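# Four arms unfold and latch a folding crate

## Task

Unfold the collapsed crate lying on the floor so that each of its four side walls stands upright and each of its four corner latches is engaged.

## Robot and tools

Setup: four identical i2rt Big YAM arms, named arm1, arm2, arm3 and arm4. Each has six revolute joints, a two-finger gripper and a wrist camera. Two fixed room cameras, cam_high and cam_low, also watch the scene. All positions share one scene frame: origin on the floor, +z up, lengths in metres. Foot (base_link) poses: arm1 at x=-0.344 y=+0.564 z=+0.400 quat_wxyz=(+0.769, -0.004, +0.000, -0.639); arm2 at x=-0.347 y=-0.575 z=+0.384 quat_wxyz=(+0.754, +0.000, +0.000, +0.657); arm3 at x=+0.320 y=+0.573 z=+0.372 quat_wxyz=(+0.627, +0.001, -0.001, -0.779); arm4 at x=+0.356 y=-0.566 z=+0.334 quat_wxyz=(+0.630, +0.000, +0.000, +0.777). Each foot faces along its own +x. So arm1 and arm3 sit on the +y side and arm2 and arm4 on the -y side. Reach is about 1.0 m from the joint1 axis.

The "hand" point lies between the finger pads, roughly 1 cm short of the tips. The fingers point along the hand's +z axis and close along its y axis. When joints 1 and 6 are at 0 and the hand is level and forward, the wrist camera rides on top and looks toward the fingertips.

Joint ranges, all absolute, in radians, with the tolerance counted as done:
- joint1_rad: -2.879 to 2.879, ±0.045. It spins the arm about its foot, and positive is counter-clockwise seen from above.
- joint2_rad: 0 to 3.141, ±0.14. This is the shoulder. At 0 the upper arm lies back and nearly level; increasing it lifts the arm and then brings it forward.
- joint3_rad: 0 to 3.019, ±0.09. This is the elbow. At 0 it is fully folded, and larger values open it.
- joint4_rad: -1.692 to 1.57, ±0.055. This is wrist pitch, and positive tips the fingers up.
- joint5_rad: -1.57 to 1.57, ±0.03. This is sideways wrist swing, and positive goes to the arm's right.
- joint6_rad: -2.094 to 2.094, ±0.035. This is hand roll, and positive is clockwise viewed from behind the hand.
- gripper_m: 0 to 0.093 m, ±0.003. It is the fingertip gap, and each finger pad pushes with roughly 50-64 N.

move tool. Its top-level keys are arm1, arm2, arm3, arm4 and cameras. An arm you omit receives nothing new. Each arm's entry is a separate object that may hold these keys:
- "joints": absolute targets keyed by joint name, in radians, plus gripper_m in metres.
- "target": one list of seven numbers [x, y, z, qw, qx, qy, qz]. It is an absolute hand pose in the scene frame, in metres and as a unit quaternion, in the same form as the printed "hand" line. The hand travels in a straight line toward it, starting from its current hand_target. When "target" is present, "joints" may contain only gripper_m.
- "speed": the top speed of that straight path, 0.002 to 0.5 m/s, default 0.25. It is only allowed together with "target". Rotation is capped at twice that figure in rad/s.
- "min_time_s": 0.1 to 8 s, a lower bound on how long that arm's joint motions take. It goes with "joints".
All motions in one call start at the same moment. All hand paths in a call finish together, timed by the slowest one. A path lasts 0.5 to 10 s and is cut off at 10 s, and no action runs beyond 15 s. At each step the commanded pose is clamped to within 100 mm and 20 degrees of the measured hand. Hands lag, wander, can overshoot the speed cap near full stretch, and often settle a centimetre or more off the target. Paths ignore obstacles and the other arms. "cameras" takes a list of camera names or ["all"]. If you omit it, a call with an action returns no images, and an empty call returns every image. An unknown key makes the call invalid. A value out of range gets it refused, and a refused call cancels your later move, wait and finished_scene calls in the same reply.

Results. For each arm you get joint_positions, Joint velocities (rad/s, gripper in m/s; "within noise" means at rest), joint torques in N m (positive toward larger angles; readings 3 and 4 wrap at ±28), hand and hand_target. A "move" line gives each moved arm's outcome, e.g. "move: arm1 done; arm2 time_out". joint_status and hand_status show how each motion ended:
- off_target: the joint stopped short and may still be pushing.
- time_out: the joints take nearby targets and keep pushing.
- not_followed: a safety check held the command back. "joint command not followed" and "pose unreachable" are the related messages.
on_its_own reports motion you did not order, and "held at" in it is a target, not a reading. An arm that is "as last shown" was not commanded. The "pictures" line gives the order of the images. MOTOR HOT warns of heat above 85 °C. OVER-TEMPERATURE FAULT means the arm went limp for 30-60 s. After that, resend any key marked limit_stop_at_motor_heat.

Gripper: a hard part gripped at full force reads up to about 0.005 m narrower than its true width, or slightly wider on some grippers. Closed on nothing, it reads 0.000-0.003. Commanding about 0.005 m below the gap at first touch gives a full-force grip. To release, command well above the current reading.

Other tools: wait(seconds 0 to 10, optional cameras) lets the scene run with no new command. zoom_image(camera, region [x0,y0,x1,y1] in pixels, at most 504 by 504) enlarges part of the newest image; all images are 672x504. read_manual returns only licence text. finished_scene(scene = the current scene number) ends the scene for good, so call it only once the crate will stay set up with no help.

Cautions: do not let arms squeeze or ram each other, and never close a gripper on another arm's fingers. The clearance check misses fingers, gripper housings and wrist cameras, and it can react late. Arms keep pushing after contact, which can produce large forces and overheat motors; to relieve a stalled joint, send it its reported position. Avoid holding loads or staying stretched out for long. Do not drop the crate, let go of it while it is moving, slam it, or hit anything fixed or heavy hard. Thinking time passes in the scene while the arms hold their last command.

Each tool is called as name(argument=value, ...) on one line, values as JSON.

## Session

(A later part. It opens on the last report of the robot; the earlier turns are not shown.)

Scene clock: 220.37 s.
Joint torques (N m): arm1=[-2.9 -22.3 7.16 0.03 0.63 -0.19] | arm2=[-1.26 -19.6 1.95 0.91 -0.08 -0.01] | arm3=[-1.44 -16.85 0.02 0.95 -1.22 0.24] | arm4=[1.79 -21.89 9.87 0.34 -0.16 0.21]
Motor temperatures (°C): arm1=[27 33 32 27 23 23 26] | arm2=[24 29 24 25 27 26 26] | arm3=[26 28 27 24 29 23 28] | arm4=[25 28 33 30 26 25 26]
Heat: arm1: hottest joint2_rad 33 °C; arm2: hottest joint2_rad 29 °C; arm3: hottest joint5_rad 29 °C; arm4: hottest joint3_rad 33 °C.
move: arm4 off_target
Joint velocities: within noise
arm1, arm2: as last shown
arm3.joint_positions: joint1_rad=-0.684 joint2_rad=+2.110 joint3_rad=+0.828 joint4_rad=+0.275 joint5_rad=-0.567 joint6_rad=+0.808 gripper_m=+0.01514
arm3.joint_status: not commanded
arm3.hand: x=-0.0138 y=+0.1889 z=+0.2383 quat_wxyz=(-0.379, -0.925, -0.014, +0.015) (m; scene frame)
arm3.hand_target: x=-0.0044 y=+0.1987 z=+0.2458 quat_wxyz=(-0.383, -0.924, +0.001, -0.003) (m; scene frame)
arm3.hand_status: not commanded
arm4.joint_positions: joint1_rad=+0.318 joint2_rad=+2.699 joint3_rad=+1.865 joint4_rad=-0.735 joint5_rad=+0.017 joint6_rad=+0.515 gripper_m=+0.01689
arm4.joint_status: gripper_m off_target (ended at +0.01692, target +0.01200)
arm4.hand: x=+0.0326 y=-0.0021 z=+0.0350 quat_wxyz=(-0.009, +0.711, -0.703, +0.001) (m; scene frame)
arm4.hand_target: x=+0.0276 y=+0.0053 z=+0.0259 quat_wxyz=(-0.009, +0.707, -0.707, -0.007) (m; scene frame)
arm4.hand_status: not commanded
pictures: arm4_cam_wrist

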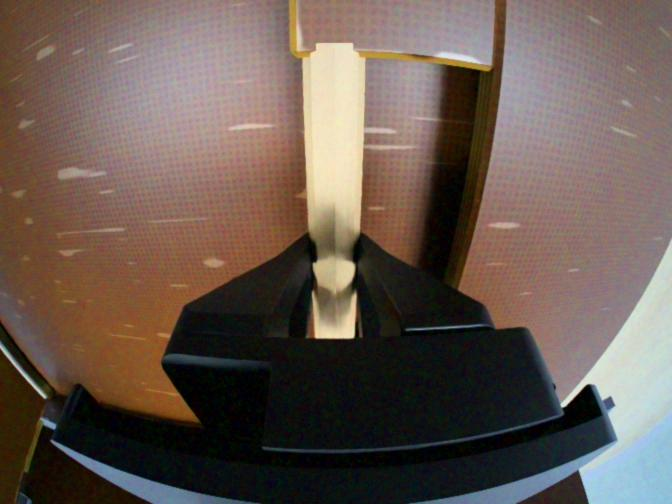

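move(arm4={"target": [0.0377, 0.0055, 0.100, 0.0566, 0.7044, -0.7044, -0.066], "speed": 0.09})

move(arm4={"target": [0.0627, 0.0055, 0.151, 0.1056, 0.6984, -0.6984, -0.115], "speed": 0.1})

move(arm4={"target": [0.1117, 0.0055, 0.213, 0.148, 0.690, -0.690, -0.157], "speed": 0.1}, cameras=["arm4_cam_wrist", "cam_high", "cam_low"])

Scene clock: 228.17 s.
Joint torques (N m): arm1=[-2.55 -22.48 7.21 -0.01 0.66 -0.21] | arm2=[-1.26 -19.66 1.94 0.91 -0.08 -0.01] | arm3=[-1.73 -17.03 -0.09 0.99 -1.2 0.24] | arm4=[1.26 -26.64 6.19 -0.1 -0.18 0.06]
Motor temperatures (°C): arm1=[27 33 32 27 23 23 26] | arm2=[24 29 24 25 27 26 26] | arm3=[26 28 27 24 29 23 29] | arm4=[25 29 32 30 26 25 27]
Heat: arm1: hottest joint2_rad 33 °C; arm2: hottest joint2_rad 29 °C; arm3: hottest joint5_rad 29 °C; arm4: hottest joint3_rad 32 °C.
move: arm4 off_target
Joint velocities: within noise
arm1, arm2, arm3: as last shown
arm4.joint_positions: joint1_rad=+0.267 joint2_rad=+2.573 joint3_rad=+1.724 joint4_rad=-0.644 joint5_rad=-0.148 joint6_rad=+0.476 gripper_m=+0.01688
arm4.joint_status: not commanded
arm4.hand: x=+0.0367 y=-0.0009 z=+0.0794 quat_wxyz=(+0.059, +0.706, -0.703, -0.059) (m; scene frame)
arm4.hand_target: x=+0.0364 y=+0.0085 z=+0.0999 quat_wxyz=(+0.055, +0.705, -0.704, -0.071) (m; scene frame)
arm4.hand_status: off_target (0.022 m and 0.8 deg from the pose sent, 0.066 m and 10.8 deg at the start)
pictures: none

Scene clock: 229.43 s.
Joint torques (N m): arm1=[-2.67 -22.24 7.24 -0.17 0.64 -0.18] | arm2=[-1.26 -19.6 1.98 0.92 -0.08 -0.01] | arm3=[-1.55 -16.56 0.02 0.99 -1.16 0.22] | arm4=[1.14 -25.82 5.91 -0.46 -0.11 0.02]
Motor temperatures (°C): arm1=[27 33 32 27 23 23 26] | arm2=[24 29 24 25 27 26 26] | arm3=[26 28 27 24 30 23 29] | arm4=[25 29 32 30 26 25 27]
Heat: arm1: hottest joint2_rad 33 °C; arm2: hottest joint2_rad 29 °C; arm3: hottest joint5_rad 30 °C; arm4: hottest joint3_rad 32 °C.
move: arm4 off_target
Joint velocities: within noise
arm1, arm2, arm3: as last shown
arm4.joint_positions: joint1_rad=+0.203 joint2_rad=+2.443 joint3_rad=+1.596 joint4_rad=-0.597 joint5_rad=-0.294 joint6_rad=+0.423 gripper_m=+0.01681
arm4.joint_status: not commanded
arm4.hand: x=+0.0549 y=-0.0001 z=+0.1320 quat_wxyz=(+0.114, +0.700, -0.696, -0.112) (m; scene frame)
arm4.hand_target: x=+0.0594 y=+0.0047 z=+0.1509 quat_wxyz=(+0.109, +0.699, -0.697, -0.117) (m; scene frame)
arm4.hand_status: off_target (0.021 m and 1.1 deg from the pose sent, 0.076 m and 8.4 deg at the start)
pictures: none

Scene clock: 230.87 s.
Joint torques (N m): arm1=[-2.96 -21.77 7.17 -0.08 0.61 -0.19] | arm2=[-1.26 -19.66 1.96 0.91 -0.08 -0.01] | arm3=[-1.96 -16.85 0.05 0.85 -1.21 0.26] | arm4=[0.85 -24.7 6.45 -0.9 -0.17 -0.02]
Motor temperatures (°C): arm1=[27 33 32 27 23 23 26] | arm2=[24 29 24 25 27 26 26] | arm3=[26 28 27 24 30 23 29] | arm4=[25 29 32 30 26 25 27]
Heat: arm1: hottest joint2_rad 33 °C; arm2: hottest joint2_rad 29 °C; arm3: hottest joint5_rad 30 °C; arm4: hottest joint3_rad 32 °C.
move: arm4 off_target
Joint velocities: within noise
arm1, arm3: as last shown
arm2.joint_positions: joint1_rad=-0.833 joint2_rad=+2.144 joint3_rad=+0.824 joint4_rad=+0.268 joint5_rad=-0.636 joint6_rad=+0.762 gripper_m=+0.01703
arm2.joint_status: not commanded
arm2.hand: x=-0.0044 y=-0.2155 z=+0.2407 quat_wxyz=(+0.001, +0.007, -0.921, -0.389) (m; scene frame)
arm2.hand_target: x=+0.0028 y=-0.2192 z=+0.2545 quat_wxyz=(-0.010, +0.000, -0.920, -0.392) (m; scene frame)
arm2.hand_status: not commanded
arm4.joint_positions: joint1_rad=+0.105 joint2_rad=+2.299 joint3_rad=+1.480 joint4_rad=-0.611 joint5_rad=-0.417 joint6_rad=+0.331 gripper_m=+0.01624
arm4.joint_status: not commanded
arm4.hand: x=+0.0992 y=+0.0006 z=+0.1928 quat_wxyz=(+0.154, +0.694, -0.686, -0.154) (m; scene frame)
arm4.hand_target: x=+0.1066 y=+0.0033 z=+0.2117 quat_wxyz=(+0.150, +0.693, -0.688, -0.156) (m; scene frame)
arm4.hand_status: off_target (0.024 m and 1.0 deg from the pose sent, 0.099 m and 6.7 deg at the start)
pictures: arm4_cam_wrist, cam_high, cam_low

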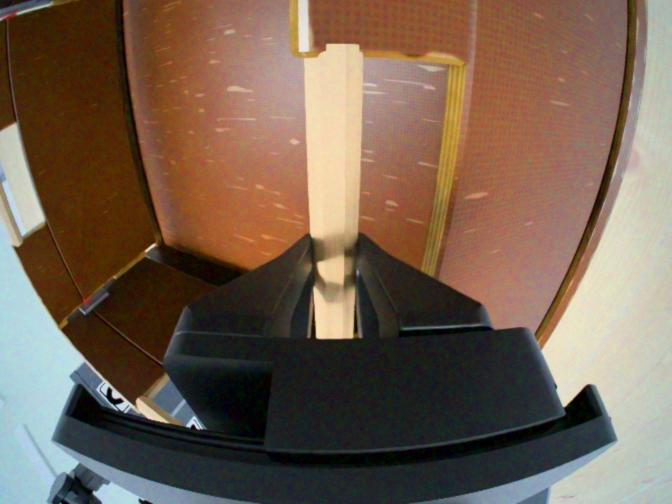

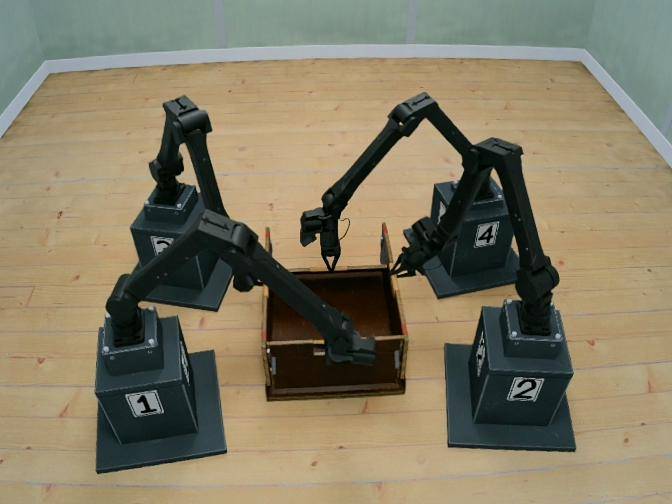

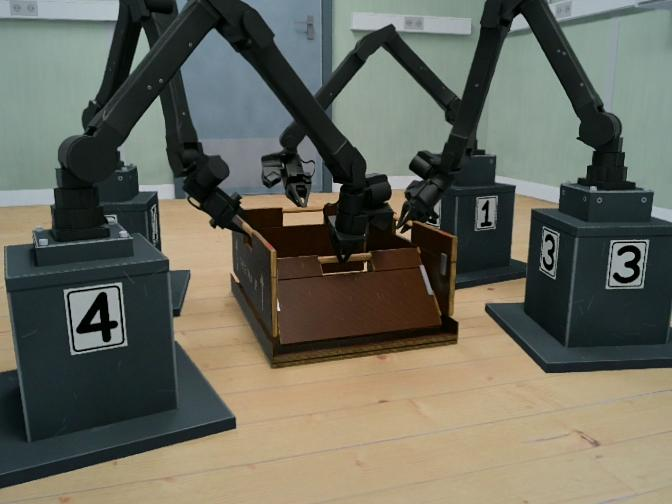

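move(arm4={"target": [0.1727, 0.0055, 0.243, 0.2076, 0.6744, -0.6744, -0.217], "speed": 0.1})

move(arm4={"target": [0.2257, 0.0055, 0.248, 0.248, 0.6601, -0.6601, -0.257], "speed": 0.08}, cameras=["arm4_cam_wrist", "cam_high", "cam_low"])

zoom_image(camera="cam_low", region=[210, 180, 480, 380])

Scene clock: 233.73 s.
Joint torques (N m): arm1=[-3.37 -22.71 7.05 0.06 0.64 -0.23] | arm2=[-1.26 -19.66 1.98 0.91 -0.08 -0.01] | arm3=[-1.73 -17.08 0.08 0.95 -1.22 0.27] | arm4=[-0.56 -23.47 6.39 -0.96 0.21 -0.11]
Motor temperatures (°C): arm1=[27 33 33 27 23 23 26] | arm2=[24 29 24 25 27 26 26] | arm3=[26 28 27 24 30 23 29] | arm4=[24 29 32 30 26 25 27]
Heat: arm1: hottest joint2_rad 33 °C; arm2: hottest joint2_rad 29 °C; arm3: hottest joint5_rad 30 °C; arm4: hottest joint3_rad 32 °C.
move: arm4 off_target
Joint velocities: within noise
arm1.joint_positions: joint1_rad=-0.320 joint2_rad=+2.407 joint3_rad=+1.522 joint4_rad=-0.847 joint5_rad=-0.814 joint6_rad=-0.199 gripper_m=+0.01506
arm1.joint_status: not commanded
arm1.hand: x=-0.2955 y=-0.0075 z=+0.2502 quat_wxyz=(-0.279, -0.650, -0.647, -0.285) (m; scene frame)
arm1.hand_target: x=-0.3170 y=-0.0149 z=+0.2435 quat_wxyz=(-0.278, -0.654, -0.650, -0.271) (m; scene frame)
arm1.hand_status: not commanded
arm2, arm3: as last shown
arm4.joint_positions: joint1_rad=-0.030 joint2_rad=+2.233 joint3_rad=+1.415 joint4_rad=-0.632 joint5_rad=-0.621 joint6_rad=+0.203 gripper_m=+0.01623
arm4.joint_status: not commanded
arm4.hand: x=+0.1516 y=+0.0022 z=+0.2295 quat_wxyz=(+0.220, +0.677, -0.668, -0.219) (m; scene frame)
arm4.hand_target: x=+0.1715 y=+0.0062 z=+0.2431 quat_wxyz=(+0.209, +0.672, -0.676, -0.218) (m; scene frame)
arm4.hand_status: off_target (0.025 m and 1.7 deg from the pose sent, 0.089 m and 9.8 deg at the start)
pictures: none

Scene clock: 235.13 s.
Joint torques (N m): arm1=[-2.84 -22.53 7.24 -0.05 0.63 -0.18] | arm2=[-1.26 -19.66 1.96 0.91 -0.08 -0.01] | arm3=[-1.67 -16.67 0.1 1.01 -1.19 0.29] | arm4=[-1.32 -21.6 6.71 -0.9 0.54 -0.26]
Motor temperatures (°C): arm1=[27 33 33 27 23 23 26] | arm2=[24 29 24 25 27 26 26] | arm3=[26 28 27 24 30 23 29] | arm4=[25 29 32 30 26 25 27]
Heat: arm1: hottest joint2_rad 33 °C; arm2: hottest joint2_rad 29 °C; arm3: hottest joint5_rad 30 °C; arm4: hottest joint3_rad 32 °C.
move: arm4 off_target
Joint velocities: within noise
arm1, arm2, arm3: as last shown
arm2.hand_target: x=+0.0028 y=-0.2191 z=+0.2545 quat_wxyz=(-0.010, +0.000, -0.920, -0.392) (m; scene frame)
arm4.joint_positions: joint1_rad=-0.141 joint2_rad=+2.225 joint3_rad=+1.411 joint4_rad=-0.701 joint5_rad=-0.762 joint6_rad=+0.073 gripper_m=+0.01625
arm4.joint_status: not commanded
arm4.hand: x=+0.1977 y=+0.0039 z=+0.2468 quat_wxyz=(+0.264, +0.661, -0.651, -0.263) (m; scene frame)
arm4.hand_target: x=+0.2246 y=+0.0065 z=+0.2488 quat_wxyz=(+0.249, +0.659, -0.662, -0.258) (m; scene frame)
arm4.hand_status: off_target (0.028 m and 2.2 deg from the pose sent, 0.076 m and 5.8 deg at the start)
pictures: arm4_cam_wrist, cam_high, cam_low

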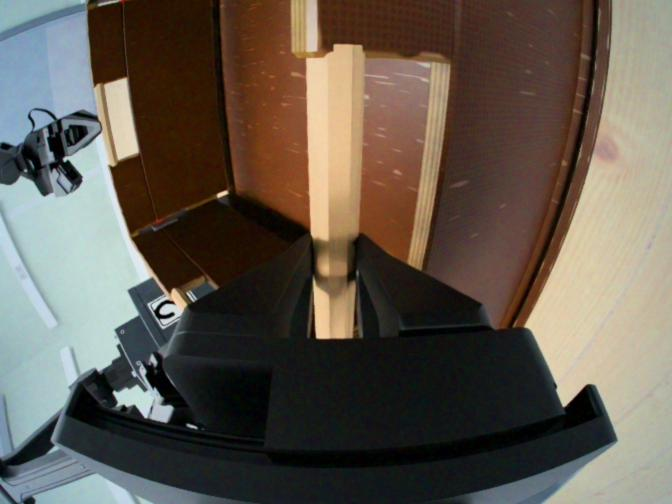

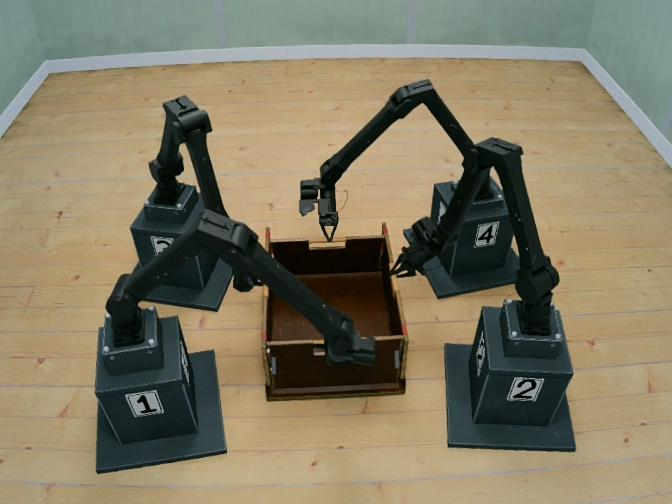

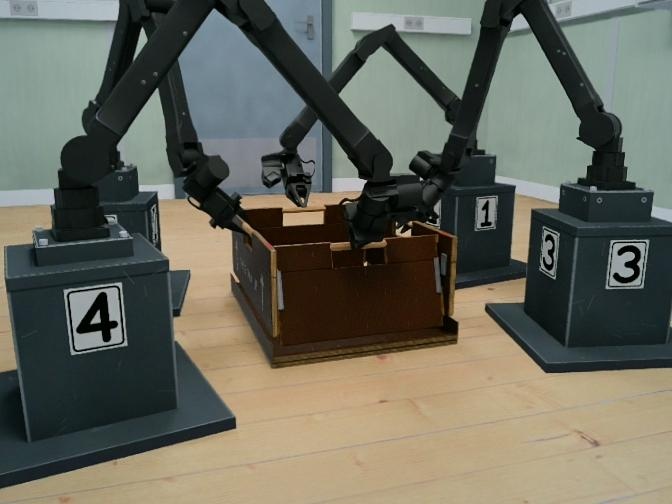

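Scaled by 1.867 from the camera's 672x504 image, which has a finer 960x720 frame.

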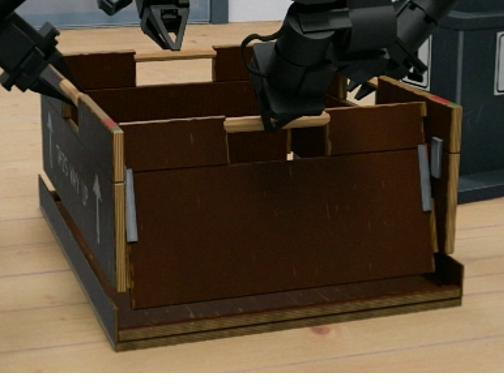

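move(arm4={"target": [0.2550, 0.0055, 0.243, 0.266, 0.6533, -0.6533, -0.275], "speed": 0.06})

move(arm4={"target": [0.2767, 0.0055, 0.239, 0.266, 0.6533, -0.6533, -0.275], "speed": 0.06}, cameras=["arm4_cam_wrist", "cam_high", "cam_low"])

zoom_image(camera="cam_low", region=[210, 180, 480, 380])

zoom_image(camera="cam_high", region=[255, 210, 425, 410])

Scene clock: 241.87 s.
Joint torques (N m): arm1=[-3.02 -22.18 7.16 -0.12 0.65 -0.18] | arm2=[-1.08 -19.6 2.03 0.91 -0.06 0] | arm3=[-1.49 -16.56 -0.02 0.98 -1.21 0.25] | arm4=[-2.67 -19.6 7.68 -1.72 0.48 -0.52]
Motor temperatures (°C): arm1=[27 33 33 27 23 23 26] | arm2=[24 29 24 25 27 26 26] | arm3=[26 28 27 24 30 23 29] | arm4=[25 30 31 30 26 25 27]
Heat: arm1: hottest joint2_rad 33 °C; arm2: hottest joint2_rad 29 °C; arm3: hottest joint5_rad 30 °C; arm4: hottest joint3_rad 31 °C.
move: arm4 off_target
Joint velocities: within noise
arm1.joint_positions: joint1_rad=-0.320 joint2_rad=+2.407 joint3_rad=+1.522 joint4_rad=-0.847 joint5_rad=-0.814 joint6_rad=-0.201 gripper_m=+0.01506
arm1.joint_status: not commanded
arm1.hand: x=-0.2955 y=-0.0075 z=+0.2502 quat_wxyz=(-0.279, -0.649, -0.648, -0.285) (m; scene frame)
arm1.hand_target: x=-0.3170 y=-0.0149 z=+0.2435 quat_wxyz=(-0.278, -0.653, -0.650, -0.271) (m; scene frame)
arm1.hand_status: not commanded
arm2.joint_positions: joint1_rad=-0.835 joint2_rad=+2.144 joint3_rad=+0.823 joint4_rad=+0.268 joint5_rad=-0.636 joint6_rad=+0.760 gripper_m=+0.01703
arm2.joint_status: not commanded
arm2.hand: x=-0.0046 y=-0.2165 z=+0.2404 quat_wxyz=(+0.001, +0.007, -0.922, -0.388) (m; scene frame)
arm2.hand_target: x=+0.0026 y=-0.2193 z=+0.2542 quat_wxyz=(-0.010, +0.000, -0.920, -0.392) (m; scene frame)
arm2.hand_status: not commanded
arm3: as last shown
arm4.joint_positions: joint1_rad=-0.187 joint2_rad=+2.229 joint3_rad=+1.411 joint4_rad=-0.729 joint5_rad=-0.816 joint6_rad=+0.008 gripper_m=+0.01626
arm4.joint_status: not commanded
arm4.hand: x=+0.2177 y=+0.0037 z=+0.2507 quat_wxyz=(+0.277, +0.656, -0.642, -0.284) (m; scene frame)
arm4.hand_target: x=+0.2536 y=+0.0046 z=+0.2430 quat_wxyz=(+0.266, +0.652, -0.654, -0.276) (m; scene frame)
arm4.hand_status: off_target (0.038 m and 2.1 deg from the pose sent, 0.057 m and 1.7 deg at the start)
pictures: none

Scene clock: 243.03 s.
Joint torques (N m): arm1=[-2.49 -22.3 7.31 -0.05 0.63 -0.21] | arm2=[-1.03 -19.55 2.06 0.91 -0.04 0.01] | arm3=[-1.44 -16.85 -0.05 0.84 -1.17 0.22] | arm4=[-1.79 -18.55 8.25 -1.33 0.81 -0.44]
Motor temperatures (°C): arm1=[27 33 33 27 23 23 26] | arm2=[24 29 24 25 27 26 26] | arm3=[26 28 27 24 30 23 29] | arm4=[25 30 31 30 26 25 27]
Heat: arm1: hottest joint2_rad 33 °C; arm2: hottest joint2_rad 29 °C; arm3: hottest joint5_rad 30 °C; arm4: hottest joint3_rad 31 °C.
move: arm4 off_target
Joint velocities: within noise
arm1, arm3: as last shown
arm2.joint_positions: joint1_rad=-0.836 joint2_rad=+2.144 joint3_rad=+0.823 joint4_rad=+0.268 joint5_rad=-0.636 joint6_rad=+0.760 gripper_m=+0.01703
arm2.joint_status: not commanded
arm2.hand: x=-0.0040 y=-0.2170 z=+0.2404 quat_wxyz=(+0.000, +0.006, -0.922, -0.388) (m; scene frame)
arm2.hand_target: x=+0.0031 y=-0.2197 z=+0.2541 quat_wxyz=(-0.011, -0.001, -0.920, -0.392) (m; scene frame)
arm2.hand_status: not commanded
arm4.joint_positions: joint1_rad=-0.237 joint2_rad=+2.229 joint3_rad=+1.420 joint4_rad=-0.779 joint5_rad=-0.825 joint6_rad=-0.058 gripper_m=+0.01626
arm4.joint_status: not commanded
arm4.hand: x=+0.2454 y=+0.0046 z=+0.2543 quat_wxyz=(+0.277, +0.654, -0.641, -0.290) (m; scene frame)
arm4.hand_target: x=+0.2755 y=+0.0049 z=+0.2402 quat_wxyz=(+0.266, +0.653, -0.653, -0.277) (m; scene frame)
arm4.hand_status: off_target (0.035 m and 2.5 deg from the pose sent, 0.060 m and 2.1 deg at the start)
pictures: arm4_cam_wrist, cam_high, cam_low

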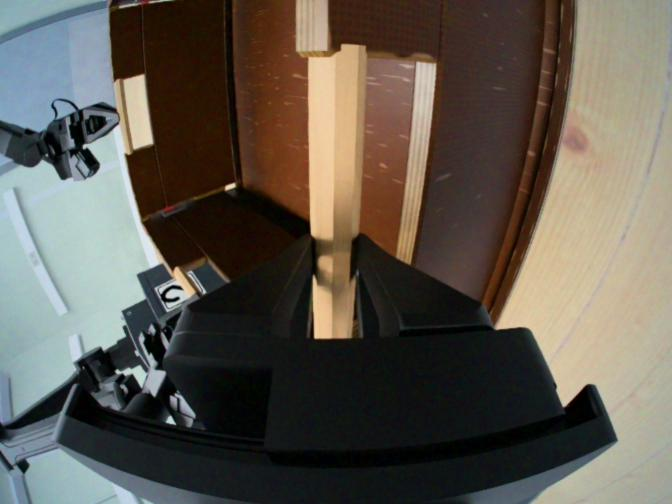

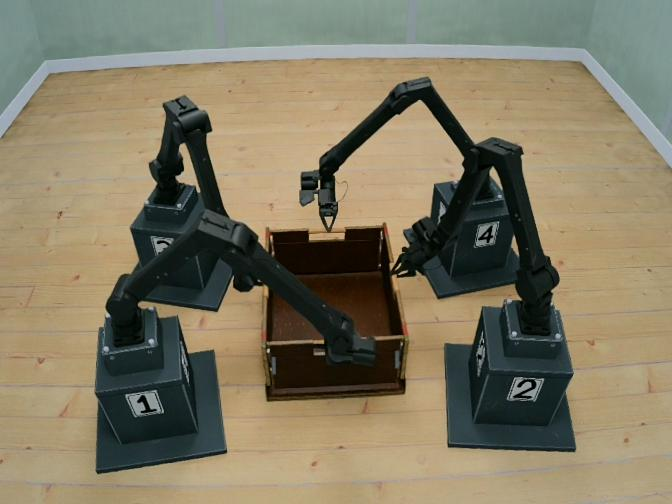

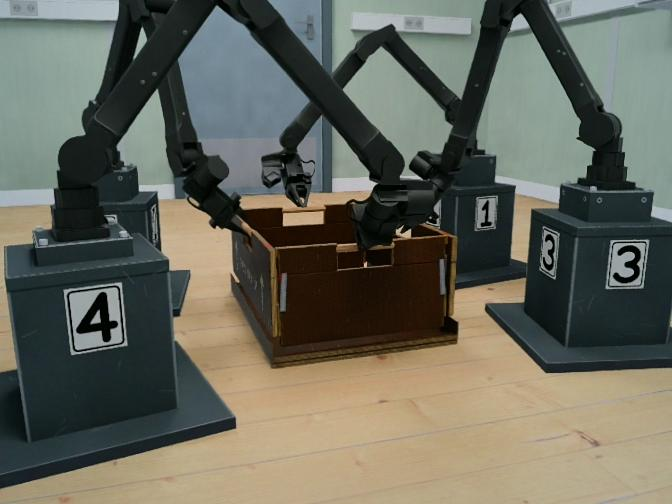

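Scaled by 1.867 from the camera's 672x504 image, which has a finer 960x720 frame.

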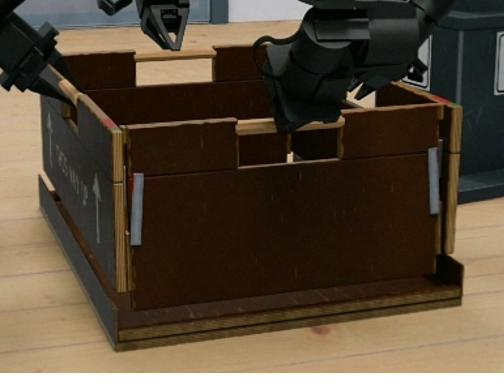

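Scaled by 2.520 from the camera's 672x504 image, which has a finer 960x720 frame.

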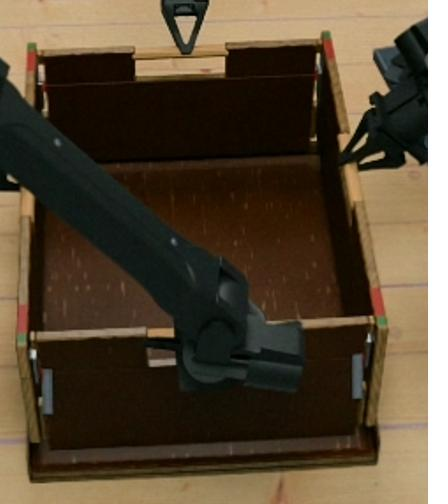

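zoom_image(camera="cam_high", region=[255, 215, 415, 265])

zoom_image(camera="cam_high", region=[255, 325, 415, 405])

zoom_image(camera="cam_low", region=[225, 220, 325, 340])

zoom_image(camera="cam_low", region=[390, 210, 480, 350])

Scaled by 3.150 from the camera's 672x504 image, which has a finer 960x720 frame.

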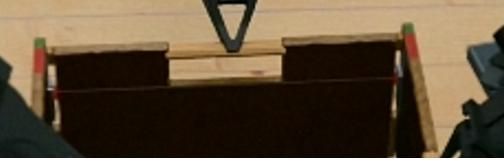

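Scaled by 3.150 from the camera's 672x504 image, which has a finer 960x720 frame.

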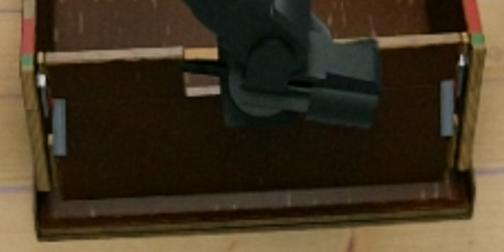

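Scaled by 4.200 from the camera's 672x504 image, which has a finer 960x720 frame.

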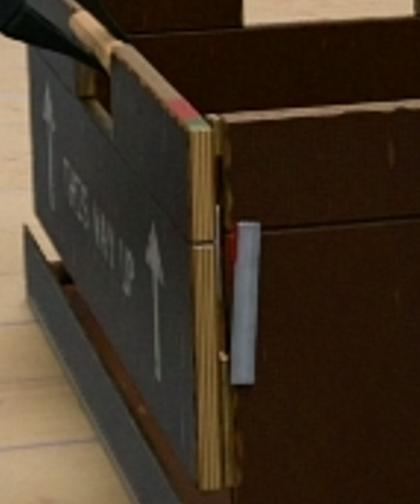

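Scaled by 3.600 from the camera's 672x504 image, which has a finer 960x720 frame.

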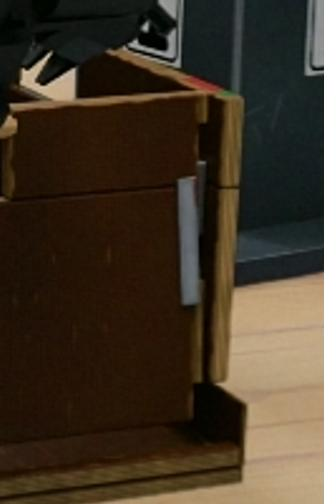

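move(cameras=["arm1_cam_wrist", "arm2_cam_wrist", "arm3_cam_wrist", "arm4_cam_wrist"])

zoom_image(camera="arm2_cam_wrist", region=[100, 150, 330, 330])

zoom_image(camera="arm3_cam_wrist", region=[90, 150, 320, 330])

zoom_image(camera="arm1_cam_wrist", region=[110, 130, 340, 310])

zoom_image(camera="arm4_cam_wrist", region=[100, 130, 330, 310])

Scene clock: 249.80 s.
Joint torques (N m): arm1=[-2.73 -22.36 7.2 0.05 0.61 -0.17] | arm2=[-1.14 -19.6 2.06 0.91 -0.04 0.01] | arm3=[-1.61 -16.79 0.08 0.96 -1.19 0.24] | arm4=[-1.73 -18.49 8.24 -1.35 0.81 -0.44]
Motor temperatures (°C): arm1=[27 33 33 27 23 23 26] | arm2=[24 28 24 25 27 26 26] | arm3=[26 28 27 24 30 23 29] | arm4=[25 30 31 30 27 25 27]
Heat: arm1: hottest joint2_rad 33 °C; arm2: hottest joint2_rad 28 °C; arm3: hottest joint5_rad 30 °C; arm4: hottest joint3_rad 31 °C.
Joint velocities: within noise
arm1.joint_positions: joint1_rad=-0.320 joint2_rad=+2.407 joint3_rad=+1.522 joint4_rad=-0.847 joint5_rad=-0.814 joint6_rad=-0.201 gripper_m=+0.01506
arm1.joint_status: not commanded
arm1.hand: x=-0.2955 y=-0.0075 z=+0.2502 quat_wxyz=(-0.279, -0.649, -0.648, -0.285) (m; scene frame)
arm1.hand_target: x=-0.3170 y=-0.0149 z=+0.2435 quat_wxyz=(-0.278, -0.653, -0.650, -0.271) (m; scene frame)
arm1.hand_status: not commanded
arm2.joint_positions: joint1_rad=-0.836 joint2_rad=+2.144 joint3_rad=+0.823 joint4_rad=+0.268 joint5_rad=-0.636 joint6_rad=+0.760 gripper_m=+0.01703
arm2.joint_status: not commanded
arm2.hand: x=-0.0040 y=-0.2170 z=+0.2404 quat_wxyz=(+0.000, +0.006, -0.922, -0.388) (m; scene frame)
arm2.hand_target: x=+0.0031 y=-0.2197 z=+0.2541 quat_wxyz=(-0.011, -0.001, -0.920, -0.392) (m; scene frame)
arm2.hand_status: not commanded
arm3.joint_positions: joint1_rad=-0.684 joint2_rad=+2.110 joint3_rad=+0.828 joint4_rad=+0.275 joint5_rad=-0.567 joint6_rad=+0.808 gripper_m=+0.01514
arm3.joint_status: not commanded
arm3.hand: x=-0.0138 y=+0.1889 z=+0.2383 quat_wxyz=(-0.379, -0.925, -0.014, +0.015) (m; scene frame)
arm3.hand_target: x=-0.0044 y=+0.1987 z=+0.2458 quat_wxyz=(-0.383, -0.924, +0.001, -0.003) (m; scene frame)
arm3.hand_status: not commanded
arm4.joint_positions: joint1_rad=-0.237 joint2_rad=+2.229 joint3_rad=+1.420 joint4_rad=-0.779 joint5_rad=-0.825 joint6_rad=-0.058 gripper_m=+0.01626
arm4.joint_status: not commanded
arm4.hand: x=+0.2454 y=+0.0046 z=+0.2543 quat_wxyz=(+0.277, +0.654, -0.641, -0.290) (m; scene frame)
arm4.hand_target: x=+0.2755 y=+0.0049 z=+0.2402 quat_wxyz=(+0.266, +0.653, -0.653, -0.277) (m; scene frame)
arm4.hand_status: off_target (0.035 m and 2.5 deg from the pose sent, 0.060 m and 2.1 deg at the start)
pictures: arm1_cam_wrist, arm2_cam_wrist, arm3_cam_wrist, arm4_cam_wrist

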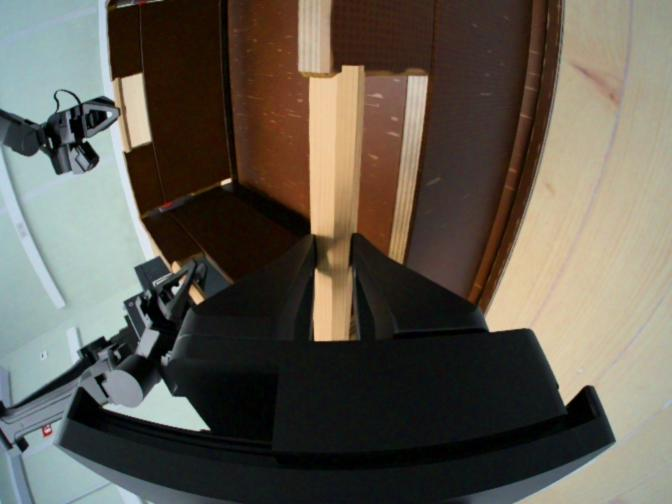

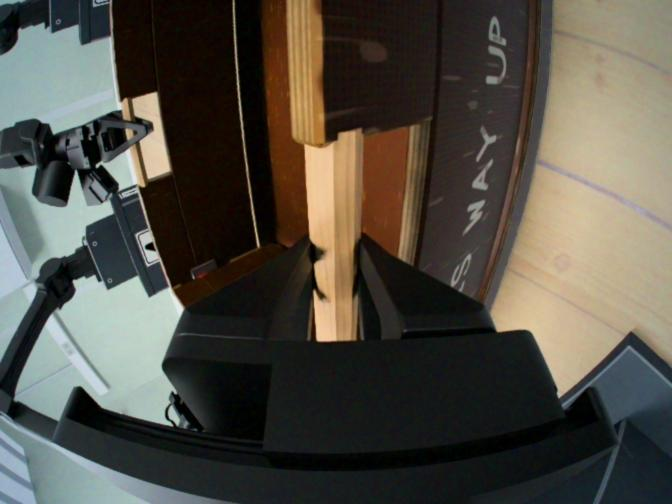

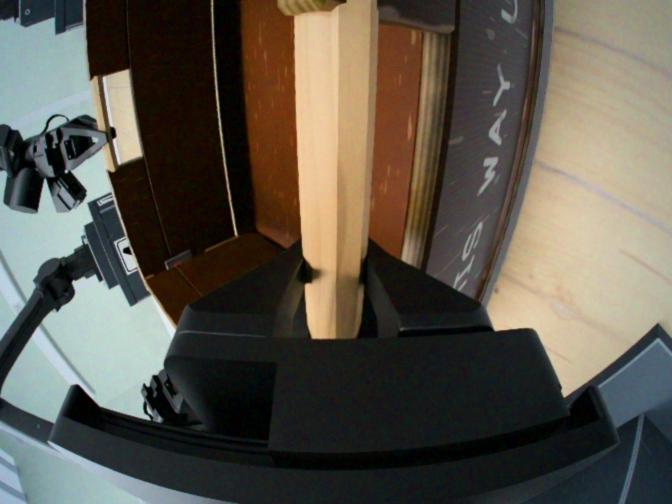

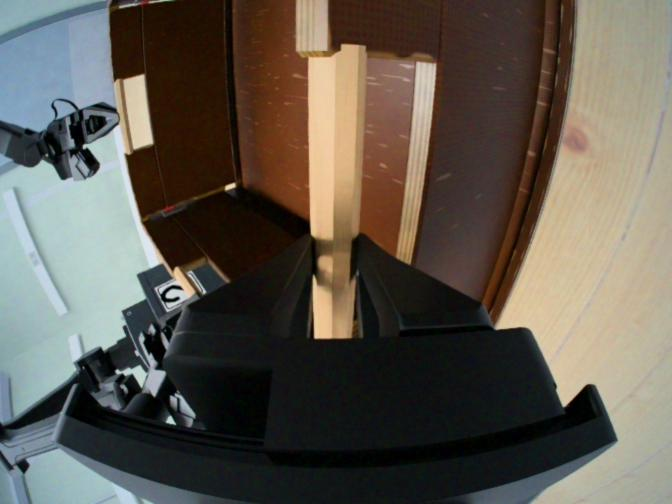

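Scaled by 2.191 from the camera's 672x504 image, which has a finer 960x720 frame.

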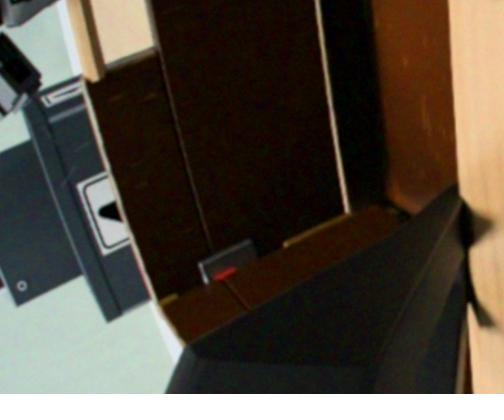

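Scaled by 2.191 from the camera's 672x504 image, which has a finer 960x720 frame.

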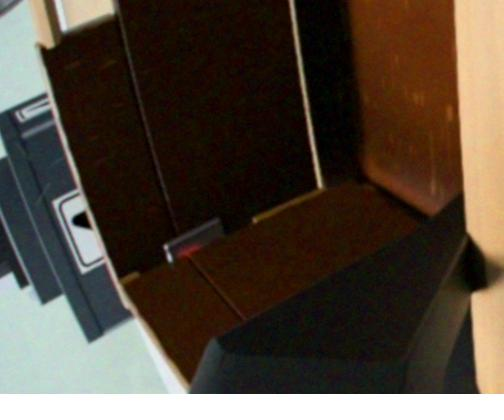

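Scaled by 2.191 from the camera's 672x504 image, which has a finer 960x720 frame.

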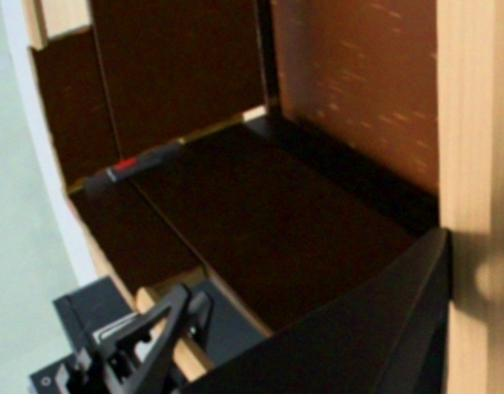

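Scaled by 2.191 from the camera's 672x504 image, which has a finer 960x720 frame.

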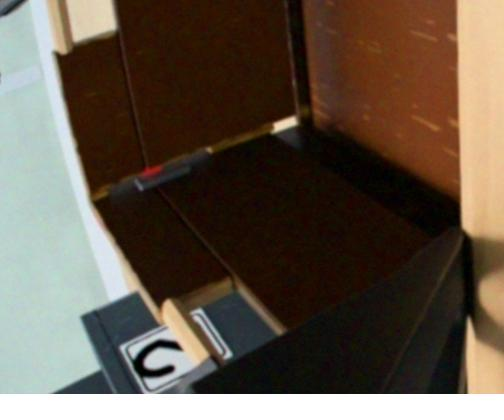

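move(arm2={"target": [0.003, -0.208, 0.254, 0.011, 0.001, 0.920, 0.392], "speed": 0.04}, arm3={"target": [-0.0044, 0.188, 0.246, 0.383, 0.924, -0.001, 0.003], "speed": 0.04}, arm4={"target": [0.285, 0.0055, 0.239, 0.266, 0.6533, -0.6533, -0.275], "speed": 0.04}, cameras=["cam_high", "cam_low", "arm2_cam_wrist", "arm3_cam_wrist"])

zoom_image(camera="cam_low", region=[225, 220, 325, 340])

zoom_image(camera="cam_low", region=[390, 210, 480, 350])

zoom_image(camera="cam_high", region=[255, 215, 415, 265])

zoom_image(camera="arm2_cam_wrist", region=[130, 210, 280, 330])

zoom_image(camera="arm3_cam_wrist", region=[110, 210, 260, 330])

Scene clock: 272.43 s.
Joint torques (N m): arm1=[-3.02 -22.42 7.06 -0.01 0.6 -0.21] | arm2=[0.73 -18.96 3.19 1.09 0.35 0.27] | arm3=[-0.15 -16.15 1.24 0.94 -0.79 0.38] | arm4=[-1.96 -18.49 8.27 -1.24 0.83 -0.46]
Motor temperatures (°C): arm1=[27 33 33 27 23 23 26] | arm2=[24 28 24 25 27 26 27] | arm3=[26 28 27 24 30 23 29] | arm4=[25 30 31 30 27 25 28]
Heat: arm1: hottest joint2_rad 33 °C; arm2: hottest joint2_rad 28 °C; arm3: hottest joint5_rad 30 °C; arm4: hottest joint3_rad 31 °C.
move: arm2 off_target; arm3 off_target; arm4 off_target
Joint velocities: within noise
arm1: as last shown
arm2.joint_positions: joint1_rad=-0.835 joint2_rad=+2.144 joint3_rad=+0.823 joint4_rad=+0.269 joint5_rad=-0.633 joint6_rad=+0.762 gripper_m=+0.01702
arm2.joint_status: not commanded
arm2.hand: x=-0.0040 y=-0.2166 z=+0.2403 quat_wxyz=(-0.001, +0.006, -0.922, -0.387) (m; scene frame)
arm2.hand_target: x=+0.0038 y=-0.2089 z=+0.2537 quat_wxyz=(-0.011, -0.002, -0.920, -0.392) (m; scene frame)
arm2.hand_status: off_target (0.018 m and 1.5 deg from the pose sent, 0.018 m and 1.6 deg at the start)
arm3.joint_positions: joint1_rad=-0.684 joint2_rad=+2.110 joint3_rad=+0.828 joint4_rad=+0.275 joint5_rad=-0.567 joint6_rad=+0.808 gripper_m=+0.01514
arm3.joint_status: not commanded
arm3.hand: x=-0.0138 y=+0.1889 z=+0.2383 quat_wxyz=(-0.379, -0.925, -0.014, +0.015) (m; scene frame)
arm3.hand_target: x=-0.0046 y=+0.1879 z=+0.2457 quat_wxyz=(-0.383, -0.924, +0.000, -0.003) (m; scene frame)
arm3.hand_status: off_target (0.012 m and 2.7 deg from the pose sent, 0.012 m and 2.7 deg at the start)
arm4.joint_positions: joint1_rad=-0.248 joint2_rad=+2.233 joint3_rad=+1.425 joint4_rad=-0.798 joint5_rad=-0.823 joint6_rad=-0.076 gripper_m=+0.01627
arm4.joint_status: not commanded
arm4.hand: x=+0.2517 y=+0.0037 z=+0.2537 quat_wxyz=(+0.278, +0.654, -0.641, -0.288) (m; scene frame)
arm4.hand_target: x=+0.2832 y=+0.0032 z=+0.2387 quat_wxyz=(+0.268, +0.652, -0.654, -0.274) (m; scene frame)
arm4.hand_status: off_target (0.036 m and 2.5 deg from the pose sent, 0.042 m and 2.5 deg at the start)
pictures: arm2_cam_wrist, arm3_cam_wrist, cam_high, cam_low

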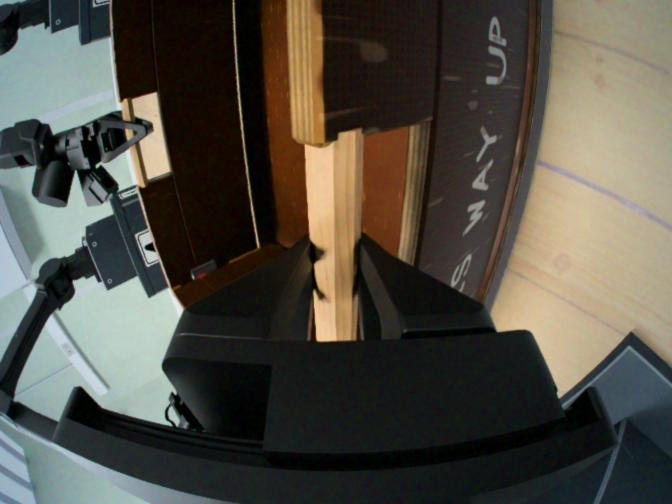

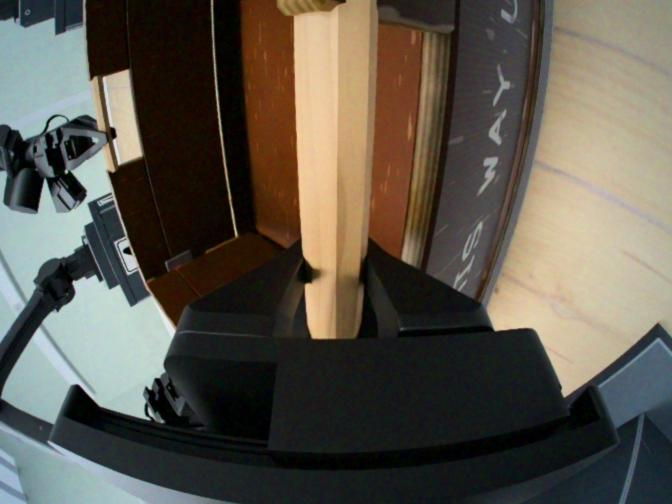

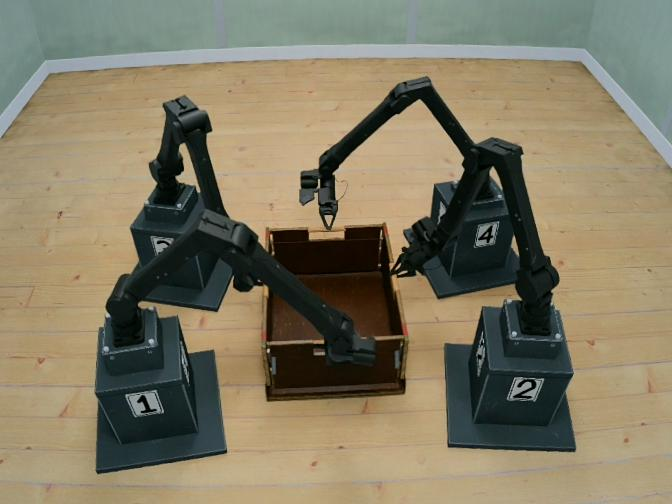

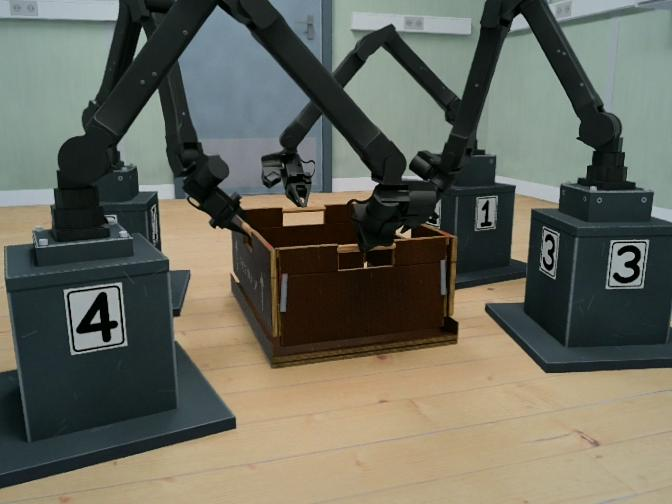

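Scaled by 4.200 from the camera's 672x504 image, which has a finer 960x720 frame.

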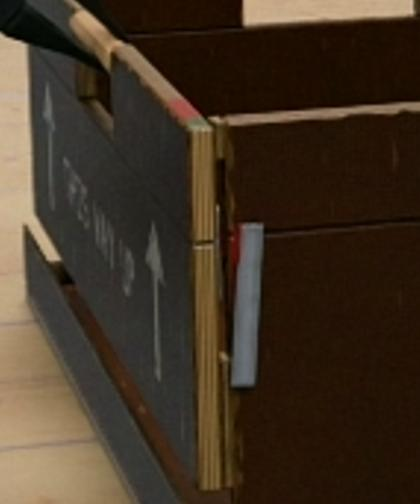

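Scaled by 3.600 from the camera's 672x504 image, which has a finer 960x720 frame.

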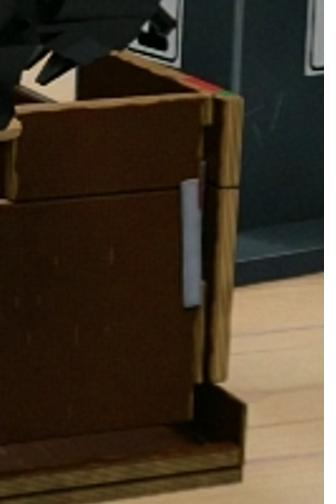

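Scaled by 3.150 from the camera's 672x504 image, which has a finer 960x720 frame.

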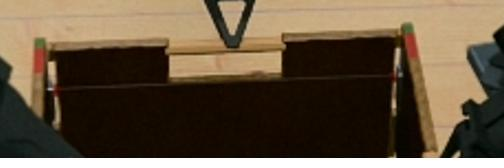

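Scaled by 3.360 from the camera's 672x504 image, which has a finer 960x720 frame.

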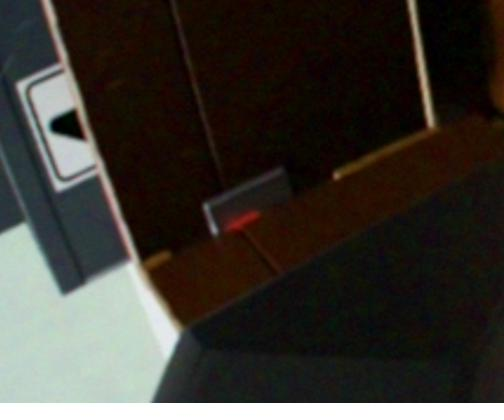

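Scaled by 3.360 from the camera's 672x504 image, which has a finer 960x720 frame.

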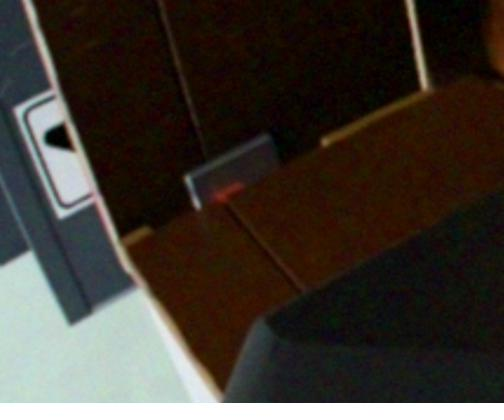

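move(arm4={"target": [0.245, 0.0055, 0.247, 0.266, 0.6533, -0.6533, -0.275], "speed": 0.06})

move(arm4={"target": [0.220, 0.0055, 0.247, 0.266, 0.6533, -0.6533, -0.275], "speed": 0.05}, cameras=["cam_high", "cam_low"])

zoom_image(camera="cam_low", region=[225, 220, 325, 340])

zoom_image(camera="cam_high", region=[255, 215, 415, 265])

Scene clock: 279.00 s.
Joint torques (N m): arm1=[-2.02 -22.42 7.27 -0.08 0.67 -0.22] | arm2=[0.67 -18.9 3.18 1.1 0.34 0.27] | arm3=[0.15 -15.79 1.37 0.91 -0.78 0.45] | arm4=[1.73 -20.31 6.43 0.68 0.33 0.24]
Motor temperatures (°C): arm1=[27 33 33 27 23 23 26] | arm2=[24 28 24 25 27 26 27] | arm3=[26 28 27 24 30 23 29] | arm4=[25 30 30 30 27 25 28]
Heat: arm1: hottest joint2_rad 33 °C; arm2: hottest joint2_rad 28 °C; arm3: hottest joint5_rad 30 °C; arm4: hottest joint2_rad 30 °C.
move: arm4 done
Joint velocities: within noise
arm1, arm2, arm3: as last shown
arm4.joint_positions: joint1_rad=-0.230 joint2_rad=+2.229 joint3_rad=+1.425 joint4_rad=-0.787 joint5_rad=-0.811 joint6_rad=-0.044 gripper_m=+0.01626
arm4.joint_status: not commanded
arm4.hand: x=+0.2427 y=+0.0044 z=+0.2537 quat_wxyz=(+0.277, +0.654, -0.646, -0.281) (m; scene frame)
arm4.hand_target: x=+0.2459 y=+0.0038 z=+0.2472 quat_wxyz=(+0.269, +0.652, -0.655, -0.273) (m; scene frame)
arm4.hand_status: done (0.007 m and 1.7 deg from the pose sent, 0.010 m and 2.5 deg at the start)
pictures: none

Scene clock: 280.23 s.
Joint torques (N m): arm1=[-2.67 -22.48 7.23 -0.09 0.64 -0.22] | arm2=[0.67 -19.02 3.19 1.1 0.35 0.26] | arm3=[-0.03 -16.73 1.36 0.9 -0.79 0.44] | arm4=[2.55 -19.72 6.84 1.37 -0.11 0.29]
Motor temperatures (°C): arm1=[27 33 33 27 23 23 26] | arm2=[24 28 24 25 27 26 27] | arm3=[26 28 27 24 30 23 29] | arm4=[25 30 30 30 27 25 28]
Heat: arm1: hottest joint2_rad 33 °C; arm2: hottest joint2_rad 28 °C; arm3: hottest joint5_rad 30 °C; arm4: hottest joint2_rad 30 °C.
move: arm4 off_target
Joint velocities: within noise
arm1, arm2, arm3: as last shown
arm4.joint_positions: joint1_rad=-0.204 joint2_rad=+2.217 joint3_rad=+1.408 joint4_rad=-0.742 joint5_rad=-0.790 joint6_rad=+0.002 gripper_m=+0.01626
arm4.joint_status: not commanded
arm4.hand: x=+0.2305 y=+0.0045 z=+0.2533 quat_wxyz=(+0.267, +0.656, -0.650, -0.277) (m; scene frame)
arm4.hand_target: x=+0.2261 y=+0.0067 z=+0.2466 quat_wxyz=(+0.261, +0.655, -0.654, -0.275) (m; scene frame)
arm4.hand_status: off_target (0.012 m and 0.6 deg from the pose sent, 0.024 m and 1.7 deg at the start)
pictures: cam_high, cam_low

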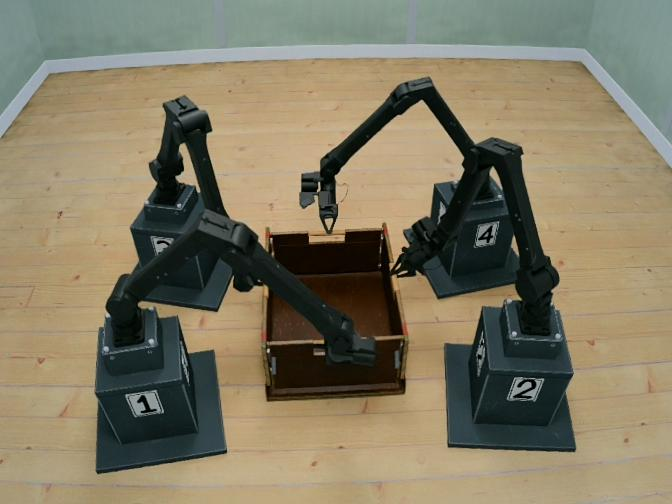

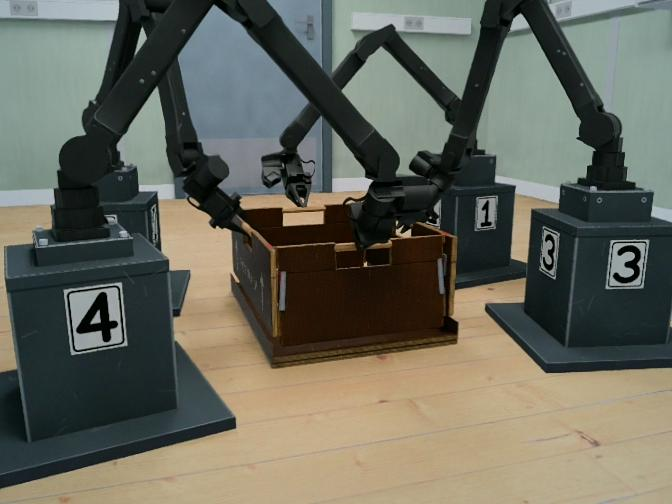

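Scaled by 4.200 from the camera's 672x504 image, which has a finer 960x720 frame.

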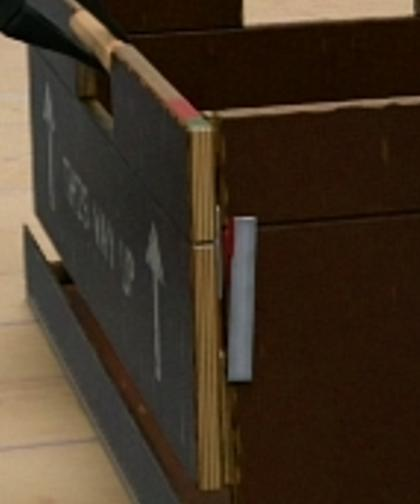

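Scaled by 3.150 from the camera's 672x504 image, which has a finer 960x720 frame.

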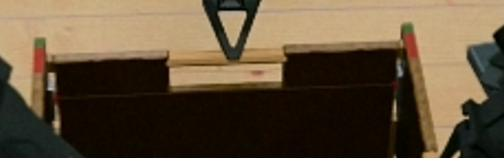

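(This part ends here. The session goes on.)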